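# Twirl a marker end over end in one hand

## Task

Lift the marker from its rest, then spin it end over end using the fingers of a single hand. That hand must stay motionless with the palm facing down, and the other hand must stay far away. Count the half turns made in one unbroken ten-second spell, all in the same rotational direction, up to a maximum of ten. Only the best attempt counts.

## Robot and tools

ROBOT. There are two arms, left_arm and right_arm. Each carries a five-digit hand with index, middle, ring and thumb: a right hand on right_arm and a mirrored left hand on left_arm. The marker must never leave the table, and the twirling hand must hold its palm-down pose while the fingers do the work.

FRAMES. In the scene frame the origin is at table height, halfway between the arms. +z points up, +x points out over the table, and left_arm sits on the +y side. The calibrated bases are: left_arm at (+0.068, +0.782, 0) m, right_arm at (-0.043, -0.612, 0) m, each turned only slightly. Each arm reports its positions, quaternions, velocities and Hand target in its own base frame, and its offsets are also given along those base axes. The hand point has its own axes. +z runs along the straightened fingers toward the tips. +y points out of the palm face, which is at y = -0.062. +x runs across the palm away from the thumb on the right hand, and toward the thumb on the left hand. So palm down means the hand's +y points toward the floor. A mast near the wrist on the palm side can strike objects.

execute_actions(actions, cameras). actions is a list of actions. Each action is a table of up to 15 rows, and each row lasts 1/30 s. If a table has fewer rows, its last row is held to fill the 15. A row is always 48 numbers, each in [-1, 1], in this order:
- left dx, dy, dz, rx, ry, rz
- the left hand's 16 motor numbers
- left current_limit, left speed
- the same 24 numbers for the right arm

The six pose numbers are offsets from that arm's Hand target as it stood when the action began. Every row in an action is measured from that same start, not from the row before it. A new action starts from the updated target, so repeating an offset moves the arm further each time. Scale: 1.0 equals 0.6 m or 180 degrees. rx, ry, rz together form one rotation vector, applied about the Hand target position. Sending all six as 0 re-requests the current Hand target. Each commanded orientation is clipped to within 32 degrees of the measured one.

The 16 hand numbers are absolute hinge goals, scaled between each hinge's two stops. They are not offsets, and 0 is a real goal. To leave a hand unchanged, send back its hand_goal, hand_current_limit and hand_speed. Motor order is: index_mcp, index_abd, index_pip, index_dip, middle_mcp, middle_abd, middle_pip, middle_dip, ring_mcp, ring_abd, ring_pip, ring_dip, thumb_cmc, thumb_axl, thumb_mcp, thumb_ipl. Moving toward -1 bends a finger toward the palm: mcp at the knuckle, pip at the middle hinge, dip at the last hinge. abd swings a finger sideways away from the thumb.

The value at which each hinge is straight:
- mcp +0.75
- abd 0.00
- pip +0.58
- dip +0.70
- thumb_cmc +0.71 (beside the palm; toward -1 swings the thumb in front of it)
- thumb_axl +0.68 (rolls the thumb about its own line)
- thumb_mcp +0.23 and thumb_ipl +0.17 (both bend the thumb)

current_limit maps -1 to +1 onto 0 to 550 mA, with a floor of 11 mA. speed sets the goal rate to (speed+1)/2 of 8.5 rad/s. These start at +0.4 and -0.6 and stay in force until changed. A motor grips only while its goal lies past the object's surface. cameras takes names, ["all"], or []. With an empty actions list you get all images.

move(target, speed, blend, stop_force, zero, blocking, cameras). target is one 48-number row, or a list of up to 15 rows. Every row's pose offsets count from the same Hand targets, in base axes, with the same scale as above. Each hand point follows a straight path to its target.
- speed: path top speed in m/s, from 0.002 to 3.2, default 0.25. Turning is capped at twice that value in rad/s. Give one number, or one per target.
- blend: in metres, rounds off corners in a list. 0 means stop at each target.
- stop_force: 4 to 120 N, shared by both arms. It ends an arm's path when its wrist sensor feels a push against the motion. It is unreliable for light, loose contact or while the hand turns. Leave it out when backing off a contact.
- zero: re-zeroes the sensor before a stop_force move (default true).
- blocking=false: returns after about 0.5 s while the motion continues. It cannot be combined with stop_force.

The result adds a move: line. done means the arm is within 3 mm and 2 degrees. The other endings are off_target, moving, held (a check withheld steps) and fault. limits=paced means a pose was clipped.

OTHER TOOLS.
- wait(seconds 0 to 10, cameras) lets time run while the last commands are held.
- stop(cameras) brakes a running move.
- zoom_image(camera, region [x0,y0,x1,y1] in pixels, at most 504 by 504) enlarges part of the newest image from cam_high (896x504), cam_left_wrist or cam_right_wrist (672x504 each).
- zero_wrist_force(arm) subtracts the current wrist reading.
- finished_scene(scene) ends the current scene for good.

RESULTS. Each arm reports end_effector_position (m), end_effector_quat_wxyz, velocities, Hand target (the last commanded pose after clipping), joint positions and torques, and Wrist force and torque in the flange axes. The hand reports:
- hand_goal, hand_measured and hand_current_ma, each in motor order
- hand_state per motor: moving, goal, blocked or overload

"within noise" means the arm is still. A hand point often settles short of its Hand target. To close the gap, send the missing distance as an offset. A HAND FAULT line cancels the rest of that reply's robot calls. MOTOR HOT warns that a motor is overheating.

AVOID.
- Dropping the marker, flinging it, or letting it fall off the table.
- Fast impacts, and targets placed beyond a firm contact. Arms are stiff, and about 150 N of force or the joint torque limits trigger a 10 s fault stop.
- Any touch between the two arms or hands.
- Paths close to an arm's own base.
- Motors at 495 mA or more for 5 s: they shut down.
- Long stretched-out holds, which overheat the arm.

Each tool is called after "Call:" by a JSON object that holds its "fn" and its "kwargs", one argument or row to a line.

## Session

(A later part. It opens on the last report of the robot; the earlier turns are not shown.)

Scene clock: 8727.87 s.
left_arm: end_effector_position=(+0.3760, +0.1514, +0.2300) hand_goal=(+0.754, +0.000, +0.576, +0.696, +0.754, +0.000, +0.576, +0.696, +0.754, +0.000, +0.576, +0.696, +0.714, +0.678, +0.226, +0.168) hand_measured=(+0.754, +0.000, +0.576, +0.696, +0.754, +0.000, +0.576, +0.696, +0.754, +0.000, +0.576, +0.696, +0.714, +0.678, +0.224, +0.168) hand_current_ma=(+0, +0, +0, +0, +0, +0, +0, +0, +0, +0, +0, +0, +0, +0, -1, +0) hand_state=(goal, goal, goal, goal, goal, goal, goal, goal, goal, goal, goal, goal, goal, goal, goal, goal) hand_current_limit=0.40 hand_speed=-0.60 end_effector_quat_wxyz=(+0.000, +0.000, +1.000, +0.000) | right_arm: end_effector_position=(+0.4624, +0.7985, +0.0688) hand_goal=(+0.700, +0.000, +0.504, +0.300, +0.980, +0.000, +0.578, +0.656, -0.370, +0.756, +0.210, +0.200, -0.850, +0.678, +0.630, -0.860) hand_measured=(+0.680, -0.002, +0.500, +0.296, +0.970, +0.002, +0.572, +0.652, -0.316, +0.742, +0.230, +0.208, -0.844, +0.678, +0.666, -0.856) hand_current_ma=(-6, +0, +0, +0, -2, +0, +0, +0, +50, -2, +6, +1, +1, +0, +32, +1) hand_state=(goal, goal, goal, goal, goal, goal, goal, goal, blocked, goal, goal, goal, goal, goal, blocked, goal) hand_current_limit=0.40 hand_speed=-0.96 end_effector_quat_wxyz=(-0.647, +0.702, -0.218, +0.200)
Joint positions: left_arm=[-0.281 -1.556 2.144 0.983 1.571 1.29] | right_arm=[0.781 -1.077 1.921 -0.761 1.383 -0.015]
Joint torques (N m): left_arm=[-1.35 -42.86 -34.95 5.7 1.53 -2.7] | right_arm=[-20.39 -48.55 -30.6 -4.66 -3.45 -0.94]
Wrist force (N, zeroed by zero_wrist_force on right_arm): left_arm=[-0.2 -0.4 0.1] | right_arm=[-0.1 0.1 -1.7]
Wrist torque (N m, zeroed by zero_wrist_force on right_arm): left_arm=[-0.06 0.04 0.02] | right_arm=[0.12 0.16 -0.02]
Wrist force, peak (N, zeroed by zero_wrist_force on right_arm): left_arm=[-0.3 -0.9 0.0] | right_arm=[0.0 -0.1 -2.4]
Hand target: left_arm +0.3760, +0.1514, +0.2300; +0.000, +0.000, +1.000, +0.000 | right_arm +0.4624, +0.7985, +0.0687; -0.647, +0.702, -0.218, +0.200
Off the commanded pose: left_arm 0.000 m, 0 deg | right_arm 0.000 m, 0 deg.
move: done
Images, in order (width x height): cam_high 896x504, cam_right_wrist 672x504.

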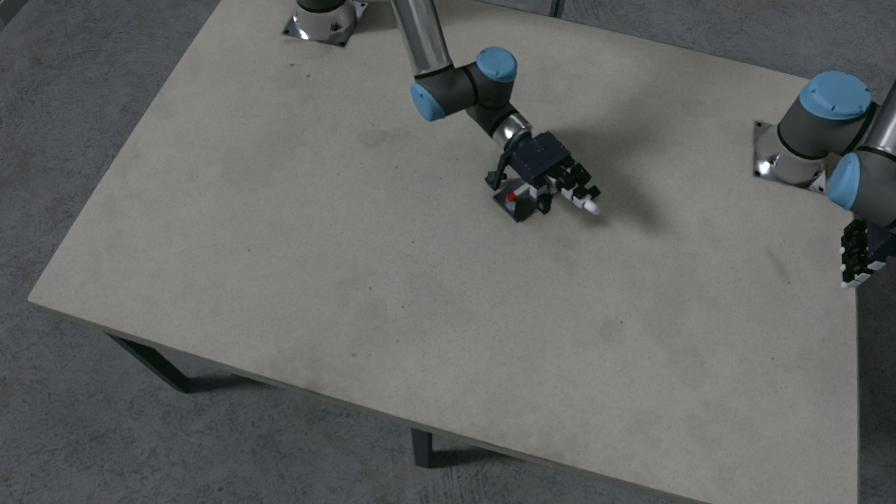

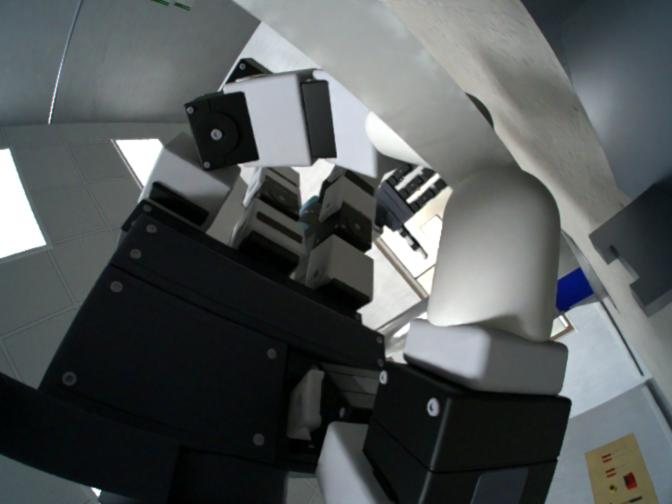

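Call:
{"fn": "move", "kwargs": {
  "target": [
    [0,0,0,0,0,0,0.754,0,0.576,0.696,0.754,0,0.576,0.696,0.754,0,0.576,0.696,0.714,0.678,0.226,0.168,0.4,-0.6,0,0,0.08,0,0,0,0.70,0.0,0.504,0.30,0.98,0.0,0.577,0.656,-0.37,0.756,0.21,0.20,-0.850,0.677,0.63,-0.86,0.4,-0.96],
    [0,0,0,0,0,0,0.754,0,0.576,0.696,0.754,0,0.576,0.696,0.754,0,0.576,0.696,0.714,0.678,0.226,0.168,0.4,-0.6,-0.188,-0.247,0.30,0.0209,-0.0147,0,0.70,0.0,0.504,0.30,0.98,0.0,0.577,0.656,-0.37,0.756,0.21,0.20,-0.850,0.677,0.63,-0.86,0.4,-0.96]
  ],
  "speed": [0.05,0.1],
  "blend": [0.03,0],
  "cameras": ["cam_right_wrist","cam_high"]
}}

Call:
{"fn": "zoom_image", "kwargs": {
  "camera": "cam_high",
  "region": [420, 60, 630, 200]
}}

Scene clock: 8739.30 s.
left_arm: end_effector_position=(+0.3760, +0.1514, +0.2300) hand_goal=(+0.754, +0.000, +0.576, +0.696, +0.754, +0.000, +0.576, +0.696, +0.754, +0.000, +0.576, +0.696, +0.714, +0.678, +0.226, +0.168) hand_measured=(+0.754, +0.000, +0.576, +0.696, +0.754, +0.000, +0.576, +0.696, +0.754, +0.000, +0.576, +0.696, +0.714, +0.678, +0.224, +0.168) hand_current_ma=(+0, +0, +0, +0, +0, +0, +0, +0, +0, +0, +0, +0, +0, +0, -1, +0) hand_state=(goal, goal, goal, goal, goal, goal, goal, goal, goal, goal, goal, goal, goal, goal, goal, goal) hand_current_limit=0.40 hand_speed=-0.60 end_effector_quat_wxyz=(+0.000, +0.000, +1.000, +0.000) | right_arm: end_effector_position=(+0.3497, +0.6502, +0.2486) hand_goal=(+0.700, +0.000, +0.504, +0.300, +0.980, +0.000, +0.578, +0.656, -0.370, +0.756, +0.210, +0.200, -0.850, +0.678, +0.630, -0.860) hand_measured=(+0.680, -0.002, +0.500, +0.296, +0.970, +0.002, +0.572, +0.652, -0.316, +0.742, +0.230, +0.208, -0.844, +0.678, +0.666, -0.856) hand_current_ma=(-6, +0, +0, +0, -2, +0, +0, +0, +50, -2, +6, +1, +1, +0, +32, +1) hand_state=(goal, goal, goal, goal, goal, goal, goal, goal, blocked, goal, goal, goal, goal, goal, blocked, goal) hand_current_limit=0.40 hand_speed=-0.96 end_effector_quat_wxyz=(+0.675, -0.676, +0.209, -0.209)
Joint positions: left_arm=[-0.281 -1.556 2.144 0.983 1.571 1.29] | right_arm=[0.723 -1.572 2.208 -0.635 1.324 -0.001]
Joint torques (N m): left_arm=[-0.82 -42.68 -35.62 5.92 1.57 -2.4] | right_arm=[20.57 -46.43 -37.9 -5.63 2.96 -0.28]
Wrist force (N, zeroed by zero_wrist_force on right_arm): left_arm=[-0.1 -0.6 -0.1] | right_arm=[0.3 0.2 -2.4]
Wrist torque (N m, zeroed by zero_wrist_force on right_arm): left_arm=[-0.07 0.02 0.03] | right_arm=[0.24 0.12 -0.02]
Wrist force, peak (N, zeroed by zero_wrist_force on right_arm): left_arm=[-0.1 -0.9 0.3] | right_arm=[0.0 -0.9 -3.4]
Hand target: left_arm +0.3760, +0.1514, +0.2300; +0.000, +0.000, +1.000, +0.000 | right_arm +0.3496, +0.6503, +0.2487; +0.675, -0.676, +0.209, -0.209
Off the commanded pose: left_arm 0.000 m, 0 deg | right_arm 0.000 m, 0 deg.
move: done; blend cut to 0.024 m at target 1
Images, in order (width x height): cam_high 896x504, cam_right_wrist 672x504.

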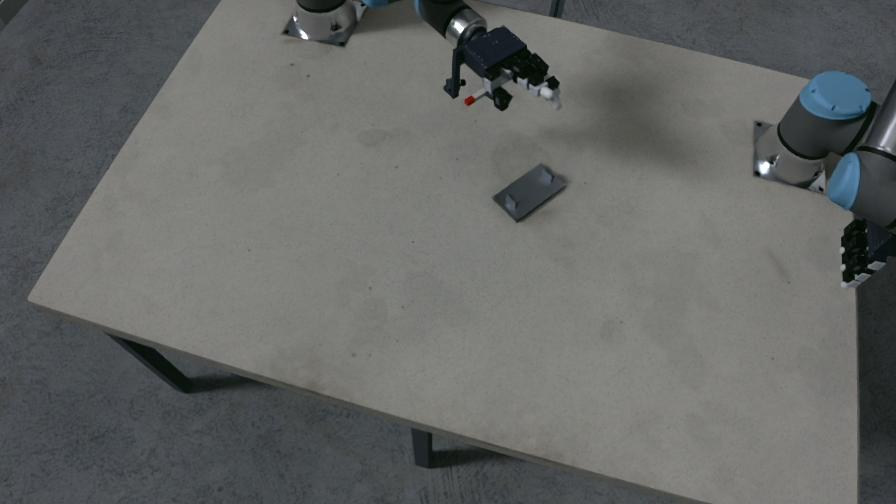

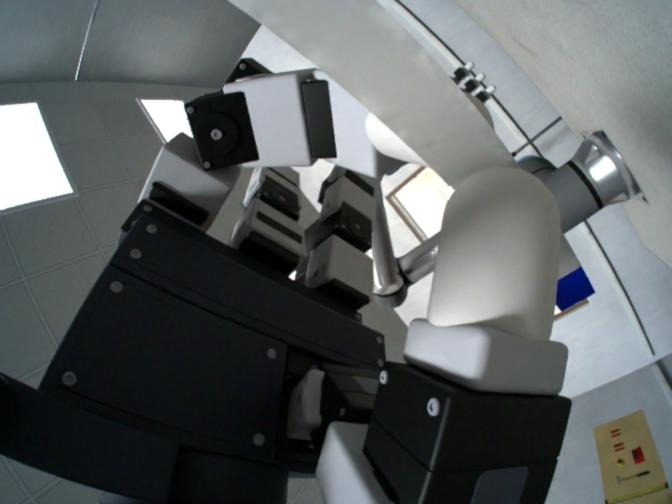

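Scaled by 2.400 from the camera's 896x504 image, which has a finer 1280x720 frame.

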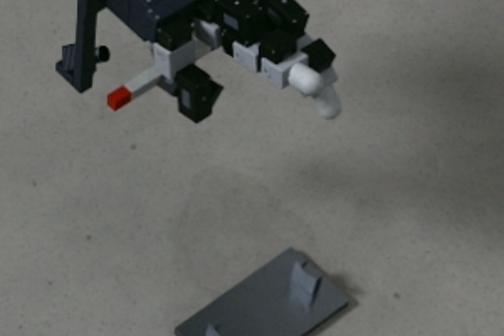

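Call:
{"fn": "move", "kwargs": {
  "target": [0,0,0,0,0,0,0.754,0,0.576,0.696,0.754,0,0.576,0.696,0.754,0,0.576,0.696,0.714,0.678,0.226,0.168,0.4,-0.6,0,0,-0.181,0,0,0,0.70,0.0,0.504,0.30,0.98,0.0,0.577,0.656,-0.37,0.756,0.21,0.20,-0.850,0.677,0.63,-0.86,0.4,-0.96],
  "speed": 0.08,
  "cameras": ["cam_right_wrist"]
}}

Scene clock: 8762.70 s.
left_arm: end_effector_position=(+0.3760, +0.1514, +0.2300) hand_goal=(+0.754, +0.000, +0.576, +0.696, +0.754, +0.000, +0.576, +0.696, +0.754, +0.000, +0.576, +0.696, +0.714, +0.678, +0.226, +0.168) hand_measured=(+0.754, +0.000, +0.576, +0.696, +0.754, +0.000, +0.576, +0.696, +0.754, +0.000, +0.576, +0.696, +0.714, +0.678, +0.224, +0.168) hand_current_ma=(+0, +0, +0, +0, +0, +0, +0, +0, +0, +0, +0, +0, +0, +0, -1, +0) hand_state=(goal, goal, goal, goal, goal, goal, goal, goal, goal, goal, goal, goal, goal, goal, goal, goal) hand_current_limit=0.40 hand_speed=-0.60 end_effector_quat_wxyz=(+0.000, +0.000, +1.000, +0.000) | right_arm: end_effector_position=(+0.3495, +0.6502, +0.1400) hand_goal=(+0.700, +0.000, +0.504, +0.300, +0.980, +0.000, +0.578, +0.656, -0.370, +0.756, +0.210, +0.200, -0.850, +0.678, +0.630, -0.860) hand_measured=(+0.680, -0.002, +0.500, +0.296, +0.970, +0.002, +0.572, +0.652, -0.316, +0.742, +0.230, +0.208, -0.844, +0.678, +0.666, -0.856) hand_current_ma=(-6, +0, +0, +0, -2, +0, +0, +0, +50, -2, +6, +1, +1, +0, +32, +1) hand_state=(goal, goal, goal, goal, goal, goal, goal, goal, blocked, goal, goal, goal, goal, goal, blocked, goal) hand_current_limit=0.40 hand_speed=-0.96 end_effector_quat_wxyz=(+0.675, -0.676, +0.209, -0.209)
Joint positions: left_arm=[-0.281 -1.556 2.144 0.983 1.571 1.29] | right_arm=[0.723 -1.415 2.296 -0.88 1.324 -0.001]
Joint torques (N m): left_arm=[-1.34 -44.79 -35.1 6.09 1.4 -2.49] | right_arm=[2.62 -34.42 -36 -0.58 -0.13 1.31]
Wrist force (N, zeroed by zero_wrist_force on right_arm): left_arm=[0.0 -0.6 0.3] | right_arm=[0.2 0.3 -2.5]
Wrist torque (N m, zeroed by zero_wrist_force on right_arm): left_arm=[-0.10 0.03 0.03] | right_arm=[0.24 0.12 -0.05]
Wrist force, peak (N, zeroed by zero_wrist_force on right_arm): left_arm=[0.2 -0.9 0.0] | right_arm=[-0.1 1.5 -2.5]
Hand target: left_arm +0.3760, +0.1514, +0.2300; +0.000, +0.000, +1.000, +0.000 | right_arm +0.3496, +0.6503, +0.1401; +0.675, -0.676, +0.209, -0.209
Off the commanded pose: left_arm 0.000 m, 0 deg | right_arm 0.000 m, 0 deg.
move: done
Images, in order (width x height): cam_right_wrist 672x504.

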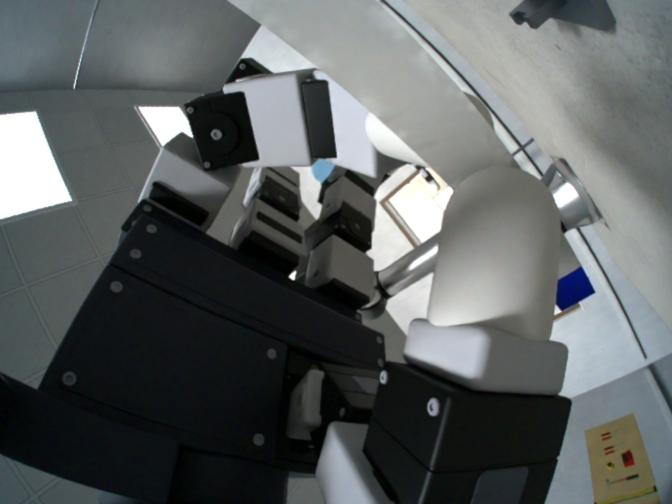

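Call:
{"fn": "execute_actions", "kwargs": {
  "actions": [
    [[0,0,0,0,0,0,0.754,0,0.576,0.696,0.754,0,0.576,0.696,0.754,0,0.576,0.696,0.714,0.678,0.226,0.168,0.4,-0.6,0,0,0,0,0,0,0.20,-0.045,0.504,-0.485,0.98,0.0,0.577,0.656,-0.37,0.756,0.21,0.20,-0.850,0.677,0.63,-0.86,0.4,-0.6]],
    [[0,0,0,0,0,0,0.754,0,0.576,0.696,0.754,0,0.576,0.696,0.754,0,0.576,0.696,0.714,0.678,0.226,0.168,0.4,-0.6,0,0,0,0,0,0,0.20,-0.045,0.504,-0.485,0.98,0.0,0.577,0.656,-0.37,0.756,0.21,0.20,-0.850,0.677,0.63,-0.86,0.4,-0.6]],
    [[0,0,0,0,0,0,0.754,0,0.576,0.696,0.754,0,0.576,0.696,0.754,0,0.576,0.696,0.714,0.678,0.226,0.168,0.4,-0.6,0,0,0,0,0,0,-0.484,-0.038,0.504,-0.420,0.98,0.0,0.577,0.656,-0.37,0.756,0.21,0.20,-0.850,0.677,0.63,-0.86,0.4,-0.85]],
    [[0,0,0,0,0,0,0.754,0,0.576,0.696,0.754,0,0.576,0.696,0.754,0,0.576,0.696,0.714,0.678,0.226,0.168,0.4,-0.6,0,0,0,0,0,0,-0.484,-0.038,0.504,-0.420,0.98,0.0,0.577,0.656,-0.37,0.756,0.21,0.20,-0.850,0.677,0.63,-0.86,0.4,-0.85]]
  ],
  "cameras": ["cam_right_wrist"]
}}

Call:
{"fn": "zoom_image", "kwargs": {
  "camera": "cam_right_wrist",
  "region": [250, 0, 672, 320]
}}

Scene clock: 8781.83 s.
left_arm: end_effector_position=(+0.3760, +0.1514, +0.2300) hand_goal=(+0.754, +0.000, +0.576, +0.696, +0.754, +0.000, +0.576, +0.696, +0.754, +0.000, +0.576, +0.696, +0.714, +0.678, +0.226, +0.168) hand_measured=(+0.754, +0.000, +0.576, +0.696, +0.754, +0.000, +0.576, +0.696, +0.754, +0.000, +0.576, +0.696, +0.714, +0.678, +0.224, +0.168) hand_current_ma=(+0, +0, +0, +0, +0, +0, +0, +0, +0, +0, +0, +0, +0, +0, -1, +0) hand_state=(goal, goal, goal, goal, goal, goal, goal, goal, goal, goal, goal, goal, goal, goal, goal, goal) hand_current_limit=0.40 hand_speed=-0.60 end_effector_quat_wxyz=(+0.000, +0.000, +1.000, +0.000) | right_arm: end_effector_position=(+0.3496, +0.6503, +0.1401) hand_goal=(-0.484, -0.038, +0.504, -0.420, +0.980, +0.000, +0.578, +0.656, -0.370, +0.756, +0.210, +0.200, -0.850, +0.678, +0.630, -0.860) hand_measured=(-0.458, -0.040, +0.508, -0.420, +0.970, +0.002, +0.572, +0.652, -0.316, +0.750, +0.238, +0.214, -0.862, +0.678, +0.666, -0.852) hand_current_ma=(+11, +0, +0, +0, -2, +0, +0, +0, +50, +0, +11, +3, -2, +0, +32, +2) hand_state=(blocked, goal, goal, goal, goal, goal, goal, goal, blocked, goal, blocked, goal, goal, goal, blocked, goal) hand_current_limit=0.40 hand_speed=-0.85 end_effector_quat_wxyz=(+0.675, -0.676, +0.209, -0.209)
Joint positions: left_arm=[-0.281 -1.556 2.144 0.983 1.571 1.29] | right_arm=[0.723 -1.415 2.296 -0.88 1.324 -0.001]
Joint torques (N m): left_arm=[-1.42 -42.49 -35.21 6.02 1.61 -2.48] | right_arm=[-3.89 -26.73 -34.66 -2.97 1.95 1.14]
Wrist force (N, zeroed by zero_wrist_force on right_arm): left_arm=[0.3 -0.6 0.1] | right_arm=[-0.1 0.0 -2.4]
Wrist torque (N m, zeroed by zero_wrist_force on right_arm): left_arm=[-0.10 -0.02 0.06] | right_arm=[0.24 0.16 -0.08]
Wrist force, peak (N, zeroed by zero_wrist_force on right_arm): left_arm=[-0.3 -0.9 0.1] | right_arm=[0.0 0.2 -2.8]
Hand target: left_arm +0.3760, +0.1514, +0.2300; +0.000, +0.000, +1.000, +0.000 | right_arm +0.3496, +0.6503, +0.1401; +0.675, -0.676, +0.209, -0.209
Off the commanded pose: left_arm 0.000 m, 0 deg | right_arm 0.000 m, 0 deg.
Images, in order (width x height): cam_right_wrist 672x504.

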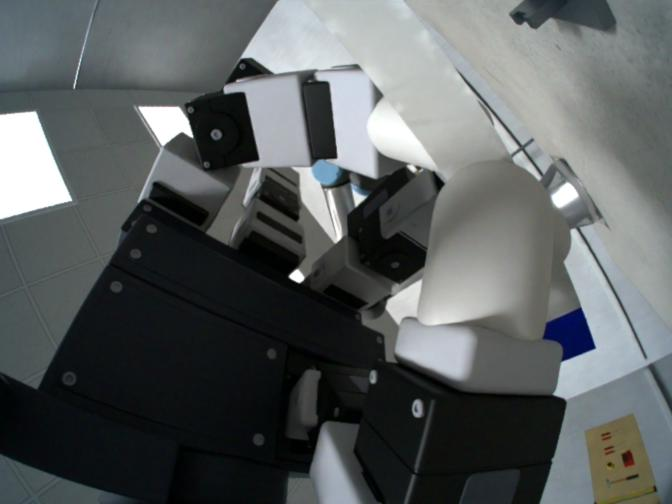

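Scaled by 1.194 from the camera's 672x504 image, which has a finer 960x720 frame.

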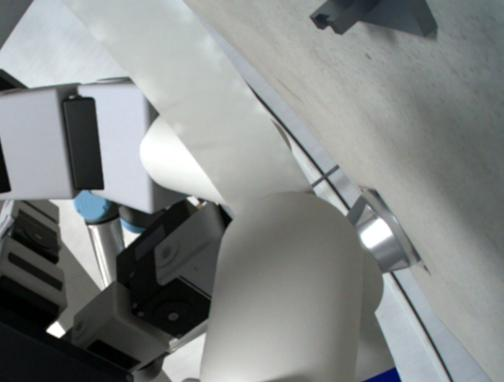

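Call:
{"fn": "execute_actions", "kwargs": {
  "actions": [],
  "cameras": ["cam_high","cam_right_wrist"]
}}

Call:
{"fn": "zoom_image", "kwargs": {
  "camera": "cam_high",
  "region": [420, 40, 600, 160]
}}

Scene clock: 8789.43 s.
left_arm: end_effector_position=(+0.3760, +0.1514, +0.2300) hand_goal=(+0.754, +0.000, +0.576, +0.696, +0.754, +0.000, +0.576, +0.696, +0.754, +0.000, +0.576, +0.696, +0.714, +0.678, +0.226, +0.168) hand_measured=(+0.754, +0.000, +0.576, +0.696, +0.754, +0.000, +0.576, +0.696, +0.754, +0.000, +0.576, +0.696, +0.714, +0.678, +0.224, +0.168) hand_current_ma=(+0, +0, +0, +0, +0, +0, +0, +0, +0, +0, +0, +0, +0, +0, -1, +0) hand_state=(goal, goal, goal, goal, goal, goal, goal, goal, goal, goal, goal, goal, goal, goal, goal, goal) hand_current_limit=0.40 hand_speed=-0.60 end_effector_quat_wxyz=(+0.000, +0.000, +1.000, +0.000) | right_arm: end_effector_position=(+0.3496, +0.6503, +0.1401) hand_goal=(-0.484, -0.038, +0.504, -0.420, +0.980, +0.000, +0.578, +0.656, -0.370, +0.756, +0.210, +0.200, -0.850, +0.678, +0.630, -0.860) hand_measured=(-0.458, -0.040, +0.508, -0.420, +0.970, +0.002, +0.572, +0.652, -0.316, +0.750, +0.238, +0.214, -0.862, +0.678, +0.666, -0.852) hand_current_ma=(+11, +0, +0, +0, -2, +0, +0, +0, +50, +0, +11, +3, -2, +0, +32, +2) hand_state=(blocked, goal, goal, goal, goal, goal, goal, goal, blocked, goal, blocked, goal, goal, goal, blocked, goal) hand_current_limit=0.40 hand_speed=-0.85 end_effector_quat_wxyz=(+0.675, -0.676, +0.209, -0.209)
Joint positions: left_arm=[-0.281 -1.556 2.144 0.983 1.571 1.29] | right_arm=[0.723 -1.415 2.296 -0.88 1.324 -0.001]
Joint velocities: within noise
Joint torques (N m): left_arm=[-0.59 -43.02 -35.17 5.85 1.59 -2.43] | right_arm=[-7.3 -25.02 -32.64 -0.06 2.88 0.79]
Wrist force (N, zeroed by zero_wrist_force on right_arm): left_arm=[-0.1 -0.8 0.0] | right_arm=[0.1 0.3 -2.4]
Wrist torque (N m, zeroed by zero_wrist_force on right_arm): left_arm=[-0.11 0.03 0.03] | right_arm=[0.29 0.14 -0.05]
Wrist force, peak (N, zeroed by zero_wrist_force on right_arm): left_arm=[0.0 -0.9 0.2] | right_arm=[0.2 0.4 -2.7]
Hand target: left_arm +0.3760, +0.1514, +0.2300; +0.000, +0.000, +1.000, +0.000 | right_arm +0.3496, +0.6503, +0.1401; +0.675, -0.676, +0.209, -0.209
Off the commanded pose: left_arm 0.000 m, 0 deg | right_arm 0.000 m, 0 deg.
Images, in order (width x height): cam_high 896x504, cam_right_wrist 672x504.

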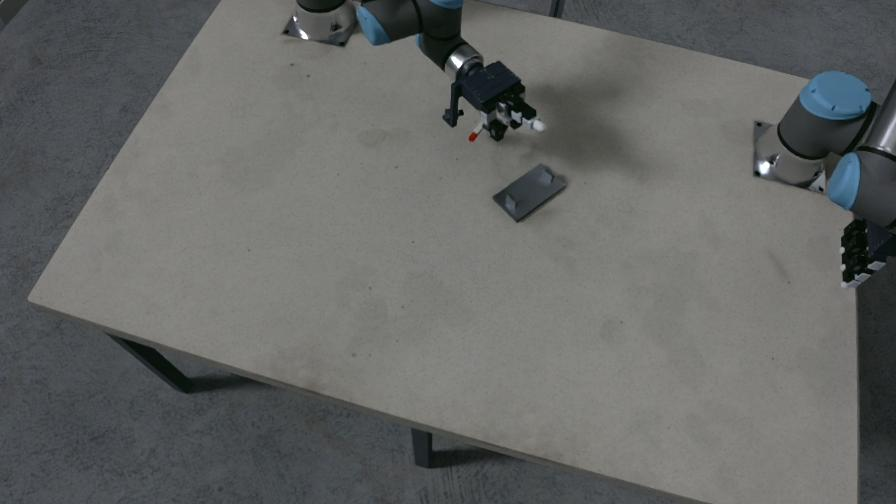

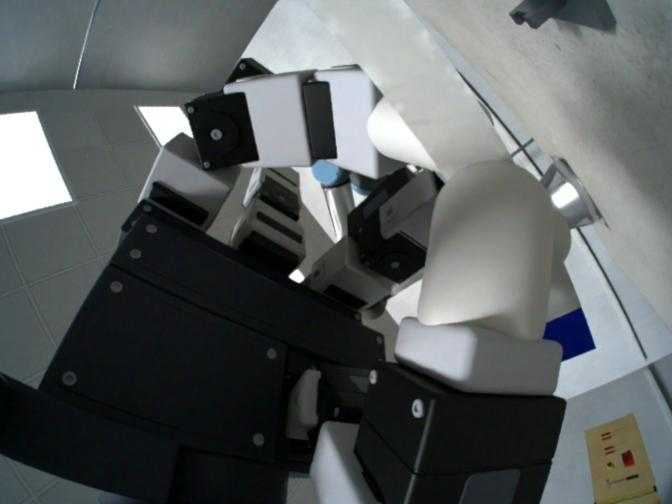

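Scaled by 2.800 from the camera's 896x504 image, which has a finer 1280x720 frame.

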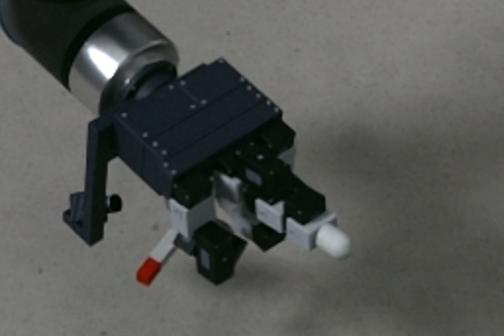

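Call:
{"fn": "execute_actions", "kwargs": {
  "actions": [
    [[0,0,0,0,0,0,0.754,0,0.576,0.696,0.754,0,0.576,0.696,0.754,0,0.576,0.696,0.714,0.678,0.226,0.168,0.4,-0.6,0,0,0,0,0,0,0.20,-0.045,0.504,-0.485,0.98,0.0,0.577,0.656,-0.37,0.756,0.21,0.20,-0.850,0.677,0.63,-0.86,0.4,-0.85]],
    [[0,0,0,0,0,0,0.754,0,0.576,0.696,0.754,0,0.576,0.696,0.754,0,0.576,0.696,0.714,0.678,0.226,0.168,0.4,-0.6,0,0,0,0,0,0,0.20,-0.045,0.504,-0.485,0.98,0.0,0.577,0.656,-0.37,0.756,0.21,0.20,-0.850,0.677,0.63,-0.86,0.4,-0.85]],
    [[0,0,0,0,0,0,0.754,0,0.576,0.696,0.754,0,0.576,0.696,0.754,0,0.576,0.696,0.714,0.678,0.226,0.168,0.4,-0.6,0,0,0,0,0,0,0.7,0,0.504,0.3,0.98,0.0,0.577,0.656,-0.37,0.756,0.21,0.20,-0.850,0.677,0.63,-0.86,0.4,-0.6]],
    [[0,0,0,0,0,0,0.754,0,0.576,0.696,0.754,0,0.576,0.696,0.754,0,0.576,0.696,0.714,0.678,0.226,0.168,0.4,-0.6,0,0,0,0,0,0,0.7,0,0.504,0.3,0.98,0.0,0.577,0.656,-0.37,0.756,0.21,0.20,-0.850,0.677,0.63,-0.86,0.4,-0.6]]
  ],
  "cameras": ["cam_high","cam_right_wrist"]
}}

Call:
{"fn": "zoom_image", "kwargs": {
  "camera": "cam_high",
  "region": [420, 40, 600, 160]
}}

Scene clock: 8833.70 s.
left_arm: end_effector_position=(+0.3760, +0.1514, +0.2300) hand_goal=(+0.754, +0.000, +0.576, +0.696, +0.754, +0.000, +0.576, +0.696, +0.754, +0.000, +0.576, +0.696, +0.714, +0.678, +0.226, +0.168) hand_measured=(+0.754, +0.000, +0.576, +0.696, +0.754, +0.000, +0.576, +0.696, +0.754, +0.000, +0.576, +0.696, +0.714, +0.678, +0.224, +0.168) hand_current_ma=(+0, +0, +0, +0, +0, +0, +0, +0, +0, +0, +0, +0, +0, +0, -1, +0) hand_state=(goal, goal, goal, goal, goal, goal, goal, goal, goal, goal, goal, goal, goal, goal, goal, goal) hand_current_limit=0.40 hand_speed=-0.60 end_effector_quat_wxyz=(+0.000, +0.000, +1.000, +0.000) | right_arm: end_effector_position=(+0.3496, +0.6503, +0.1401) hand_goal=(+0.700, +0.000, +0.504, +0.300, +0.980, +0.000, +0.578, +0.656, -0.370, +0.756, +0.210, +0.200, -0.850, +0.678, +0.630, -0.860) hand_measured=(+0.678, -0.004, +0.504, +0.296, +0.970, +0.002, +0.572, +0.652, -0.316, +0.742, +0.238, +0.214, -0.846, +0.678, +0.660, -0.852) hand_current_ma=(-8, +0, +0, +0, -2, +0, +0, +0, +49, -2, +11, +3, +0, +0, +23, +2) hand_state=(blocked, goal, goal, goal, goal, goal, goal, goal, blocked, goal, blocked, goal, goal, goal, blocked, goal) hand_current_limit=0.40 hand_speed=-0.60 end_effector_quat_wxyz=(+0.675, -0.676, +0.209, -0.209)
Joint positions: left_arm=[-0.281 -1.556 2.144 0.983 1.571 1.29] | right_arm=[0.723 -1.415 2.296 -0.88 1.324 -0.001]
Joint torques (N m): left_arm=[-0.35 -43.55 -34.78 5.91 1.48 -2.43] | right_arm=[-14.44 -24.48 -28.57 0.87 3.14 0.1]
Wrist force (N, zeroed by zero_wrist_force on right_arm): left_arm=[-0.1 -0.7 0.1] | right_arm=[0.0 0.3 -2.4]
Wrist torque (N m, zeroed by zero_wrist_force on right_arm): left_arm=[-0.11 0.03 0.03] | right_arm=[0.23 0.15 -0.07]
Wrist force, peak (N, zeroed by zero_wrist_force on right_arm): left_arm=[-0.3 -0.9 0.1] | right_arm=[0.1 0.2 -2.7]
Hand target: left_arm +0.3760, +0.1514, +0.2300; +0.000, +0.000, +1.000, +0.000 | right_arm +0.3496, +0.6503, +0.1401; +0.675, -0.676, +0.209, -0.209
Off the commanded pose: left_arm 0.000 m, 0 deg | right_arm 0.000 m, 0 deg.
Images, in order (width x height): cam_high 896x504, cam_right_wrist 672x504.

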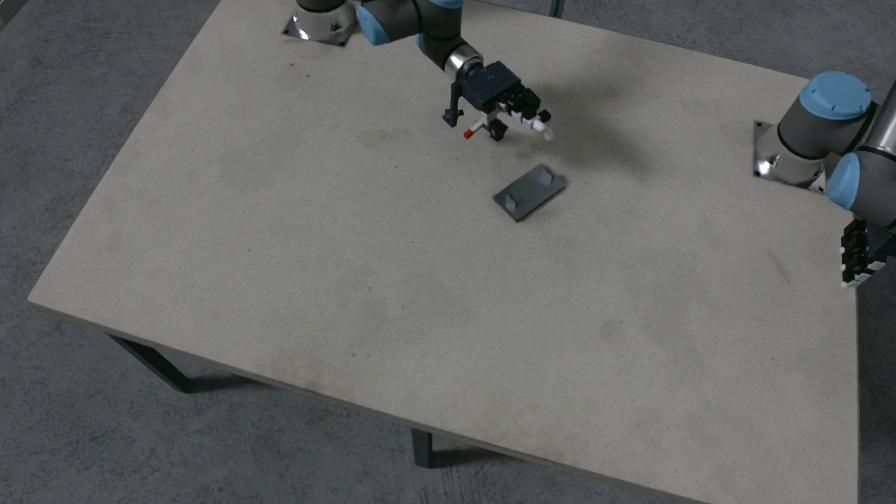

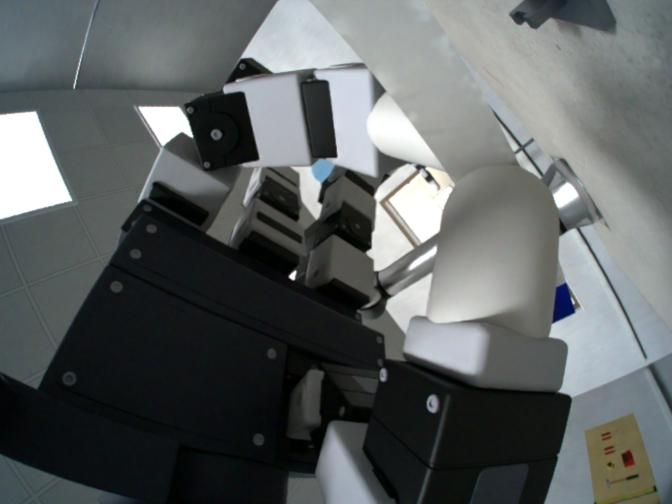

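Scaled by 2.800 from the camera's 896x504 image, which has a finer 1280x720 frame.

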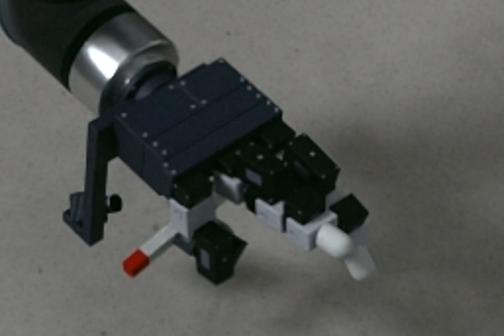

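Call:
{"fn": "execute_actions", "kwargs": {
  "actions": [
    [[0,0,0,0,0,0,0.754,0,0.576,0.696,0.754,0,0.576,0.696,0.754,0,0.576,0.696,0.714,0.678,0.226,0.168,0.4,-0.6,0,0,0,0,0,0,0.7,0,0.285,-1.0,0.98,0.0,0.577,0.656,-0.37,0.756,0.21,0.20,-0.850,0.677,0.63,-0.86,0.4,-0.6]],
    [[0,0,0,0,0,0,0.754,0,0.576,0.696,0.754,0,0.576,0.696,0.754,0,0.576,0.696,0.714,0.678,0.226,0.168,0.4,-0.6,0,0,0,0,0,0,0.7,0,0.285,-1.0,0.98,0.0,0.577,0.656,-0.37,0.756,0.21,0.20,-0.850,0.677,0.63,-0.86,0.4,-0.6]],
    [[0,0,0,0,0,0,0.754,0,0.576,0.696,0.754,0,0.576,0.696,0.754,0,0.576,0.696,0.714,0.678,0.226,0.168,0.4,-0.6,0,0,0,0,0,0,0.25,-0.1,0.285,-1.0,0.98,0.0,0.577,0.656,-0.37,0.756,0.21,0.20,-0.850,0.677,0.63,-0.86,0.4,-0.6]],
    [[0,0,0,0,0,0,0.754,0,0.576,0.696,0.754,0,0.576,0.696,0.754,0,0.576,0.696,0.714,0.678,0.226,0.168,0.4,-0.6,0,0,0,0,0,0,0.25,-0.245,0.285,-1.0,0.98,0.0,0.577,0.656,-0.37,0.756,0.21,0.20,-0.850,0.677,0.63,-0.86,0.4,-0.6]],
    [[0,0,0,0,0,0,0.754,0,0.576,0.696,0.754,0,0.576,0.696,0.754,0,0.576,0.696,0.714,0.678,0.226,0.168,0.4,-0.6,0,0,0,0,0,0,-0.44,-0.245,0.285,-1.0,0.98,0.0,0.577,0.656,-0.37,0.756,0.21,0.20,-0.850,0.677,0.63,-0.86,0.4,-0.8]],
    [[0,0,0,0,0,0,0.754,0,0.576,0.696,0.754,0,0.576,0.696,0.754,0,0.576,0.696,0.714,0.678,0.226,0.168,0.4,-0.6,0,0,0,0,0,0,-0.44,-0.245,0.285,-1.0,0.98,0.0,0.577,0.656,-0.37,0.756,0.21,0.20,-0.850,0.677,0.63,-0.86,0.4,-0.8]]
  ],
  "cameras": ["cam_high","cam_right_wrist"]
}}

Call:
{"fn": "zoom_image", "kwargs": {
  "camera": "cam_high",
  "region": [420, 40, 600, 160]
}}

Scene clock: 8855.63 s.
left_arm: end_effector_position=(+0.3760, +0.1514, +0.2300) hand_goal=(+0.754, +0.000, +0.576, +0.696, +0.754, +0.000, +0.576, +0.696, +0.754, +0.000, +0.576, +0.696, +0.714, +0.678, +0.226, +0.168) hand_measured=(+0.754, +0.000, +0.576, +0.696, +0.754, +0.000, +0.576, +0.696, +0.754, +0.000, +0.576, +0.696, +0.714, +0.678, +0.224, +0.168) hand_current_ma=(+0, +0, +0, +0, +0, +0, +0, +0, +0, +0, +0, +0, +0, +0, -1, +0) hand_state=(goal, goal, goal, goal, goal, goal, goal, goal, goal, goal, goal, goal, goal, goal, goal, goal) hand_current_limit=0.40 hand_speed=-0.60 end_effector_quat_wxyz=(+0.000, +0.000, +1.000, +0.000) | right_arm: end_effector_position=(+0.3496, +0.6503, +0.1401) hand_goal=(-0.440, -0.244, +0.286, -1.000, +0.980, +0.000, +0.578, +0.656, -0.370, +0.756, +0.210, +0.200, -0.850, +0.678, +0.630, -0.860) hand_measured=(-0.438, -0.240, +0.286, -0.996, +0.970, +0.002, +0.572, +0.652, -0.316, +0.742, +0.238, +0.214, -0.846, +0.678, +0.660, -0.852) hand_current_ma=(+0, +0, +0, +0, -2, +0, +0, +0, +49, -2, +11, +3, +0, +0, +23, +2) hand_state=(goal, goal, goal, goal, goal, goal, goal, goal, blocked, goal, blocked, goal, goal, goal, blocked, goal) hand_current_limit=0.40 hand_speed=-0.80 end_effector_quat_wxyz=(+0.675, -0.676, +0.209, -0.209)
Joint positions: left_arm=[-0.281 -1.556 2.144 0.983 1.571 1.29] | right_arm=[0.723 -1.415 2.296 -0.88 1.324 -0.001]
Joint torques (N m): left_arm=[-1.24 -42.95 -35.3 6.14 1.49 -2.61] | right_arm=[-15.4 -25.17 -24.79 0.87 3.03 -0.55]
Wrist force (N, zeroed by zero_wrist_force on right_arm): left_arm=[-0.3 -0.5 0.0] | right_arm=[0.1 0.1 -2.4]
Wrist torque (N m, zeroed by zero_wrist_force on right_arm): left_arm=[-0.06 0.06 0.01] | right_arm=[0.26 0.14 -0.06]
Wrist force, peak (N, zeroed by zero_wrist_force on right_arm): left_arm=[-0.1 -0.9 0.2] | right_arm=[0.3 0.1 -2.7]
Hand target: left_arm +0.3760, +0.1514, +0.2300; +0.000, +0.000, +1.000, +0.000 | right_arm +0.3496, +0.6503, +0.1401; +0.675, -0.676, +0.209, -0.209
Off the commanded pose: left_arm 0.000 m, 0 deg | right_arm 0.000 m, 0 deg.
Images, in order (width x height): cam_high 896x504, cam_right_wrist 672x504.

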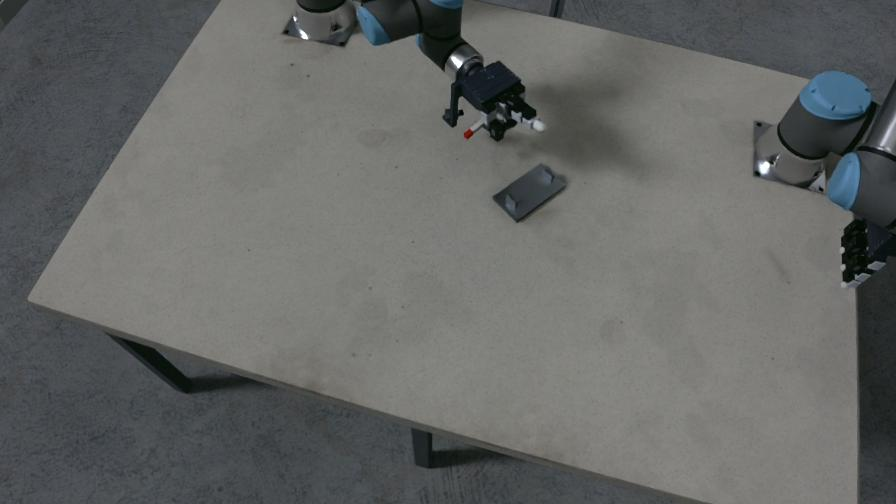

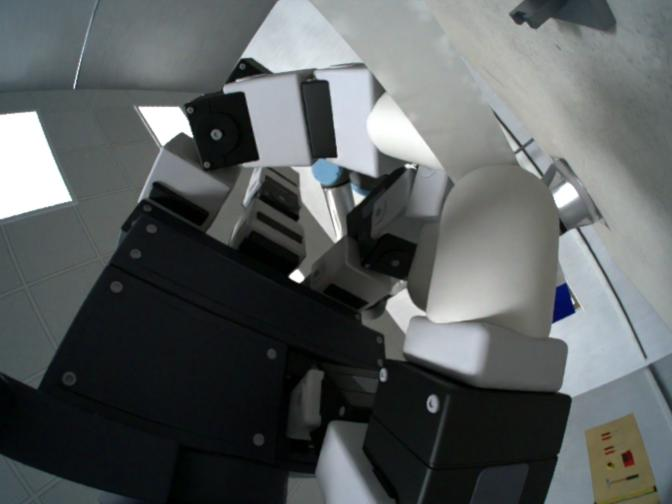

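Scaled by 2.800 from the camera's 896x504 image, which has a finer 1280x720 frame.

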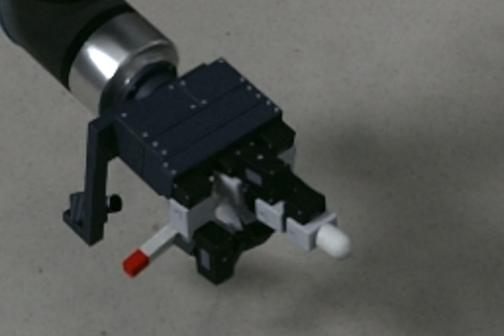

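Call:
{"fn": "execute_actions", "kwargs": {
  "actions": [
    [[0,0,0,0,0,0,0.754,0,0.576,0.696,0.754,0,0.576,0.696,0.754,0,0.576,0.696,0.714,0.678,0.226,0.168,0.4,-0.6,0,0,0,0,0,0,-0.467,-0.245,0.285,-0.917,0.98,0.0,0.577,0.656,-0.37,0.756,0.21,0.20,-0.850,0.677,0.63,-0.86,0.4,-0.9]],
    [[0,0,0,0,0,0,0.754,0,0.576,0.696,0.754,0,0.576,0.696,0.754,0,0.576,0.696,0.714,0.678,0.226,0.168,0.4,-0.6,0,0,0,0,0,0,-0.504,-0.078,0.504,-0.807,0.98,0.0,0.577,0.656,-0.37,0.756,0.21,0.20,-0.850,0.677,0.63,-0.86,0.4,-0.9]],
    [[0,0,0,0,0,0,0.754,0,0.576,0.696,0.754,0,0.576,0.696,0.754,0,0.576,0.696,0.714,0.678,0.226,0.168,0.4,-0.6,0,0,0,0,0,0,-0.491,-0.053,0.504,-0.562,0.98,0.0,0.577,0.656,-0.37,0.756,0.21,0.20,-0.850,0.677,0.63,-0.86,0.4,-0.9]],
    [[0,0,0,0,0,0,0.754,0,0.576,0.696,0.754,0,0.576,0.696,0.754,0,0.576,0.696,0.714,0.678,0.226,0.168,0.4,-0.6,0,0,0,0,0,0,-0.491,-0.053,0.504,-0.562,0.98,0.0,0.577,0.656,-0.37,0.756,0.21,0.20,-0.850,0.677,0.63,-0.86,0.4,-0.9]]
  ],
  "cameras": ["cam_high","cam_right_wrist"]
}}

Call:
{"fn": "zoom_image", "kwargs": {
  "camera": "cam_high",
  "region": [420, 40, 600, 160]
}}

Scene clock: 8869.47 s.
left_arm: end_effector_position=(+0.3760, +0.1514, +0.2300) hand_goal=(+0.754, +0.000, +0.576, +0.696, +0.754, +0.000, +0.576, +0.696, +0.754, +0.000, +0.576, +0.696, +0.714, +0.678, +0.226, +0.168) hand_measured=(+0.754, +0.000, +0.576, +0.696, +0.754, +0.000, +0.576, +0.696, +0.754, +0.000, +0.576, +0.696, +0.714, +0.678, +0.224, +0.168) hand_current_ma=(+0, +0, +0, +0, +0, +0, +0, +0, +0, +0, +0, +0, +0, +0, -1, +0) hand_state=(goal, goal, goal, goal, goal, goal, goal, goal, goal, goal, goal, goal, goal, goal, goal, goal) hand_current_limit=0.40 hand_speed=-0.60 end_effector_quat_wxyz=(+0.000, +0.000, +1.000, +0.000) | right_arm: end_effector_position=(+0.3496, +0.6503, +0.1401) hand_goal=(-0.490, -0.052, +0.504, -0.562, +0.980, +0.000, +0.578, +0.656, -0.370, +0.756, +0.210, +0.200, -0.850, +0.678, +0.630, -0.860) hand_measured=(-0.494, -0.054, +0.500, -0.566, +0.970, +0.002, +0.572, +0.652, -0.316, +0.742, +0.238, +0.214, -0.844, +0.678, +0.660, -0.852) hand_current_ma=(+0, +0, +0, +0, -2, +0, +0, +0, +47, -2, +11, +3, +1, +0, +23, +2) hand_state=(goal, goal, goal, goal, goal, goal, goal, goal, blocked, goal, blocked, goal, goal, goal, blocked, goal) hand_current_limit=0.40 hand_speed=-0.90 end_effector_quat_wxyz=(+0.675, -0.676, +0.209, -0.209)
Joint positions: left_arm=[-0.281 -1.556 2.144 0.983 1.571 1.29] | right_arm=[0.723 -1.415 2.296 -0.88 1.324 -0.001]
Joint torques (N m): left_arm=[-0.83 -43.7 -35.41 5.84 1.35 -2.59] | right_arm=[-16.81 -25.27 -24.9 0.61 3.02 -1.07]
Wrist force (N, zeroed by zero_wrist_force on right_arm): left_arm=[0.0 -0.6 -0.2] | right_arm=[0.1 0.1 -2.5]
Wrist torque (N m, zeroed by zero_wrist_force on right_arm): left_arm=[-0.07 0.00 0.04] | right_arm=[0.27 0.14 -0.06]
Wrist force, peak (N, zeroed by zero_wrist_force on right_arm): left_arm=[-0.2 -1.0 0.0] | right_arm=[0.0 0.2 -2.7]
Hand target: left_arm +0.3760, +0.1514, +0.2300; +0.000, +0.000, +1.000, +0.000 | right_arm +0.3496, +0.6503, +0.1401; +0.675, -0.676, +0.209, -0.209
Off the commanded pose: left_arm 0.000 m, 0 deg | right_arm 0.000 m, 0 deg.
Images, in order (width x height): cam_high 896x504, cam_right_wrist 672x504.

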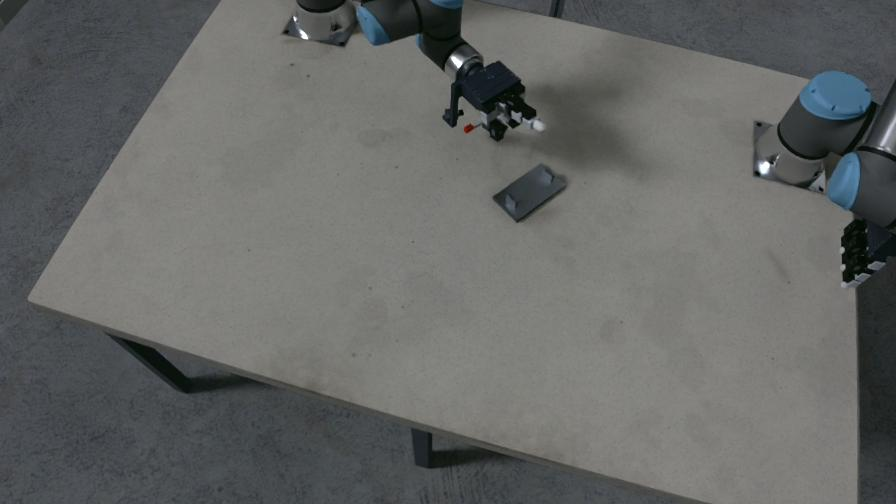

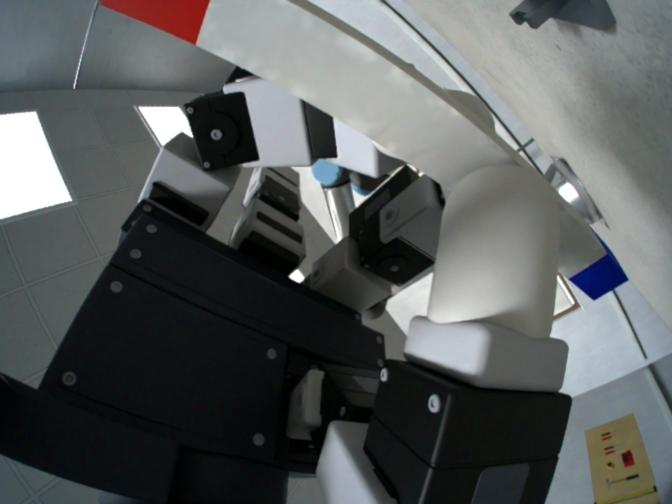

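Scaled by 2.800 from the camera's 896x504 image, which has a finer 1280x720 frame.

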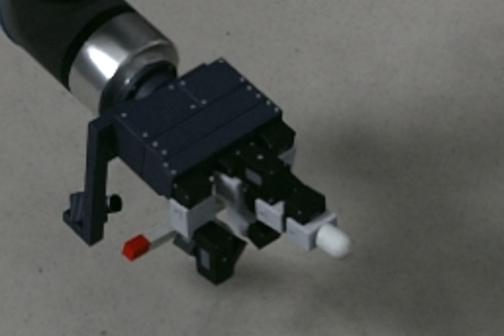

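Call:
{"fn": "execute_actions", "kwargs": {
  "actions": [
    [[0,0,0,0,0,0,0.754,0,0.576,0.696,0.754,0,0.576,0.696,0.754,0,0.576,0.696,0.714,0.678,0.226,0.168,0.4,-0.6,0,0,0,0,0,0,-0.505,-0.08,0.504,-0.22,0.98,0.0,0.577,0.656,-0.37,0.756,0.21,0.20,-0.850,0.677,0.63,-0.86,1.0,1.0],[0,0,0,0,0,0,0.754,0,0.576,0.696,0.754,0,0.576,0.696,0.754,0,0.576,0.696,0.714,0.678,0.226,0.168,0.4,-0.6,0,0,0,0,0,0,-0.55,-0.15,0.504,0.04,0.98,0.0,0.577,0.656,-0.37,0.756,0.21,0.20,-0.850,0.677,0.63,-0.86,1.0,1.0],[0,0,0,0,0,0,0.754,0,0.576,0.696,0.754,0,0.576,0.696,0.754,0,0.576,0.696,0.714,0.678,0.226,0.168,0.4,-0.6,0,0,0,0,0,0,-0.605,-0.23,0.504,0.27,0.98,0.0,0.577,0.656,-0.37,0.756,0.21,0.20,-0.850,0.677,0.63,-0.86,1.0,1.0],[0,0,0,0,0,0,0.754,0,0.576,0.696,0.754,0,0.576,0.696,0.754,0,0.576,0.696,0.714,0.678,0.226,0.168,0.4,-0.6,0,0,0,0,0,0,-0.645,-0.275,0.504,0.43,0.98,0.0,0.577,0.656,-0.37,0.756,0.21,0.20,-0.850,0.677,0.63,-0.86,1.0,1.0],[0,0,0,0,0,0,0.754,0,0.576,0.696,0.754,0,0.576,0.696,0.754,0,0.576,0.696,0.714,0.678,0.226,0.168,0.4,-0.6,0,0,0,0,0,0,-0.645,-0.275,0.504,0.43,0.98,0.0,0.577,0.656,-0.37,0.756,0.21,0.20,-0.850,0.677,0.63,-0.86,1.0,1.0],[0,0,0,0,0,0,0.754,0,0.576,0.696,0.754,0,0.576,0.696,0.754,0,0.576,0.696,0.714,0.678,0.226,0.168,0.4,-0.6,0,0,0,0,0,0,0.1,-0.1,0.504,0.3,0.98,0.0,0.577,0.656,-0.37,0.756,0.21,0.20,-0.850,0.677,0.63,-0.86,1.0,1.0]]
  ],
  "cameras": ["cam_high","cam_right_wrist"]
}}

Call:
{"fn": "zoom_image", "kwargs": {
  "camera": "cam_high",
  "region": [420, 40, 600, 160]
}}

Scene clock: 8897.43 s.
left_arm: end_effector_position=(+0.3760, +0.1514, +0.2300) hand_goal=(+0.754, +0.000, +0.576, +0.696, +0.754, +0.000, +0.576, +0.696, +0.754, +0.000, +0.576, +0.696, +0.714, +0.678, +0.226, +0.168) hand_measured=(+0.754, +0.000, +0.576, +0.696, +0.754, +0.000, +0.576, +0.696, +0.754, +0.000, +0.576, +0.696, +0.714, +0.678, +0.224, +0.168) hand_current_ma=(+0, +0, +0, +0, +0, +0, +0, +0, +0, +0, +0, +0, +0, +0, -1, +0) hand_state=(goal, goal, goal, goal, goal, goal, goal, goal, goal, goal, goal, goal, goal, goal, goal, goal) hand_current_limit=0.40 hand_speed=-0.60 end_effector_quat_wxyz=(+0.000, +0.000, +1.000, +0.000) | right_arm: end_effector_position=(+0.3496, +0.6503, +0.1401) hand_goal=(+0.100, -0.100, +0.504, +0.300, +0.980, +0.000, +0.578, +0.656, -0.370, +0.756, +0.210, +0.200, -0.850, +0.678, +0.630, -0.860) hand_measured=(+0.086, -0.102, +0.502, +0.302, +0.970, +0.002, +0.572, +0.652, -0.318, +0.736, +0.238, +0.214, -0.846, +0.678, +0.660, -0.852) hand_current_ma=(-3, +0, +0, +0, -2, +0, +0, +0, +44, -5, +11, +3, +0, +0, +22, +2) hand_state=(goal, goal, goal, goal, goal, goal, goal, goal, blocked, blocked, blocked, goal, goal, goal, blocked, goal) hand_current_limit=1.00 hand_speed=1.00 end_effector_quat_wxyz=(+0.675, -0.676, +0.209, -0.209)
Joint positions: left_arm=[-0.281 -1.556 2.144 0.983 1.571 1.29] | right_arm=[0.723 -1.415 2.296 -0.88 1.324 -0.001]
Joint torques (N m): left_arm=[0.16 -42.13 -35.49 5.98 1.71 -2.5] | right_arm=[-16.6 -24.82 -24.95 0.23 2.85 -1.2]
Wrist force (N, zeroed by zero_wrist_force on right_arm): left_arm=[0.0 -0.6 0.2] | right_arm=[0.2 0.0 -2.7]
Wrist torque (N m, zeroed by zero_wrist_force on right_arm): left_arm=[-0.10 0.02 0.03] | right_arm=[0.23 0.13 -0.05]
Wrist force, peak (N, zeroed by zero_wrist_force on right_arm): left_arm=[-0.3 -0.8 -0.1] | right_arm=[0.2 0.1 -3.2]
Hand target: left_arm +0.3760, +0.1514, +0.2300; +0.000, +0.000, +1.000, +0.000 | right_arm +0.3496, +0.6503, +0.1401; +0.675, -0.676, +0.209, -0.209
Off the commanded pose: left_arm 0.000 m, 0 deg | right_arm 0.000 m, 0 deg.
Images, in order (width x height): cam_high 896x504, cam_right_wrist 672x504.

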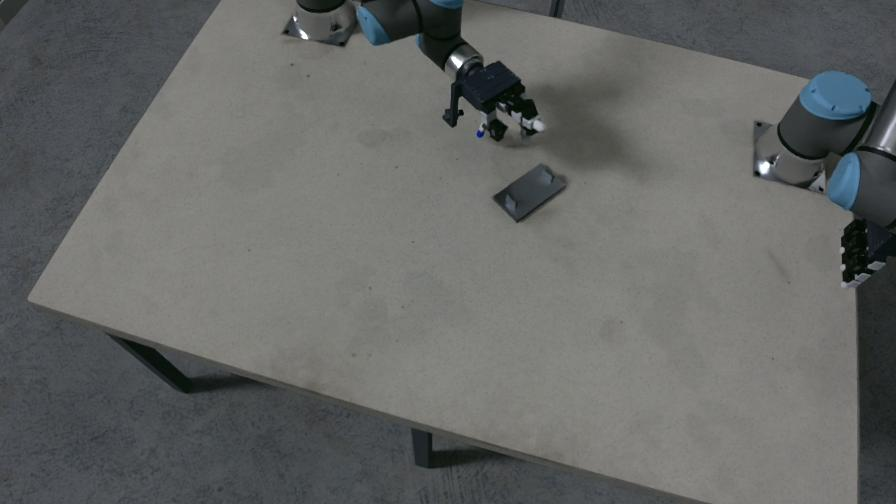

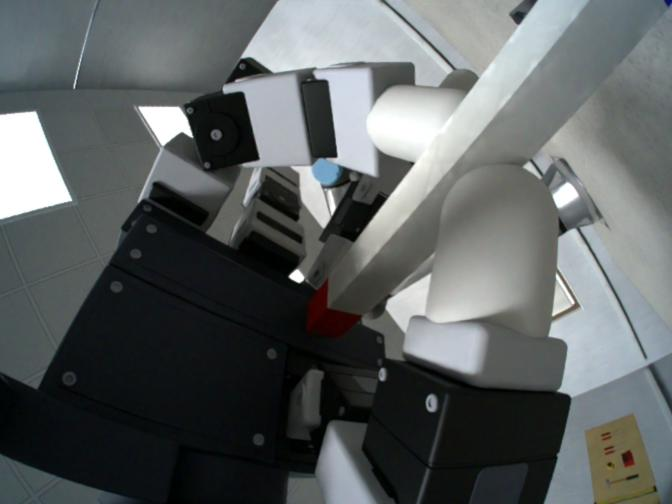

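Scaled by 2.800 from the camera's 896x504 image, which has a finer 1280x720 frame.

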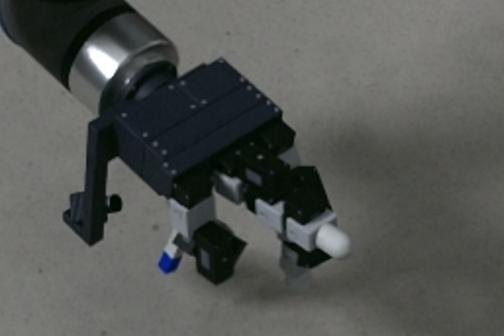

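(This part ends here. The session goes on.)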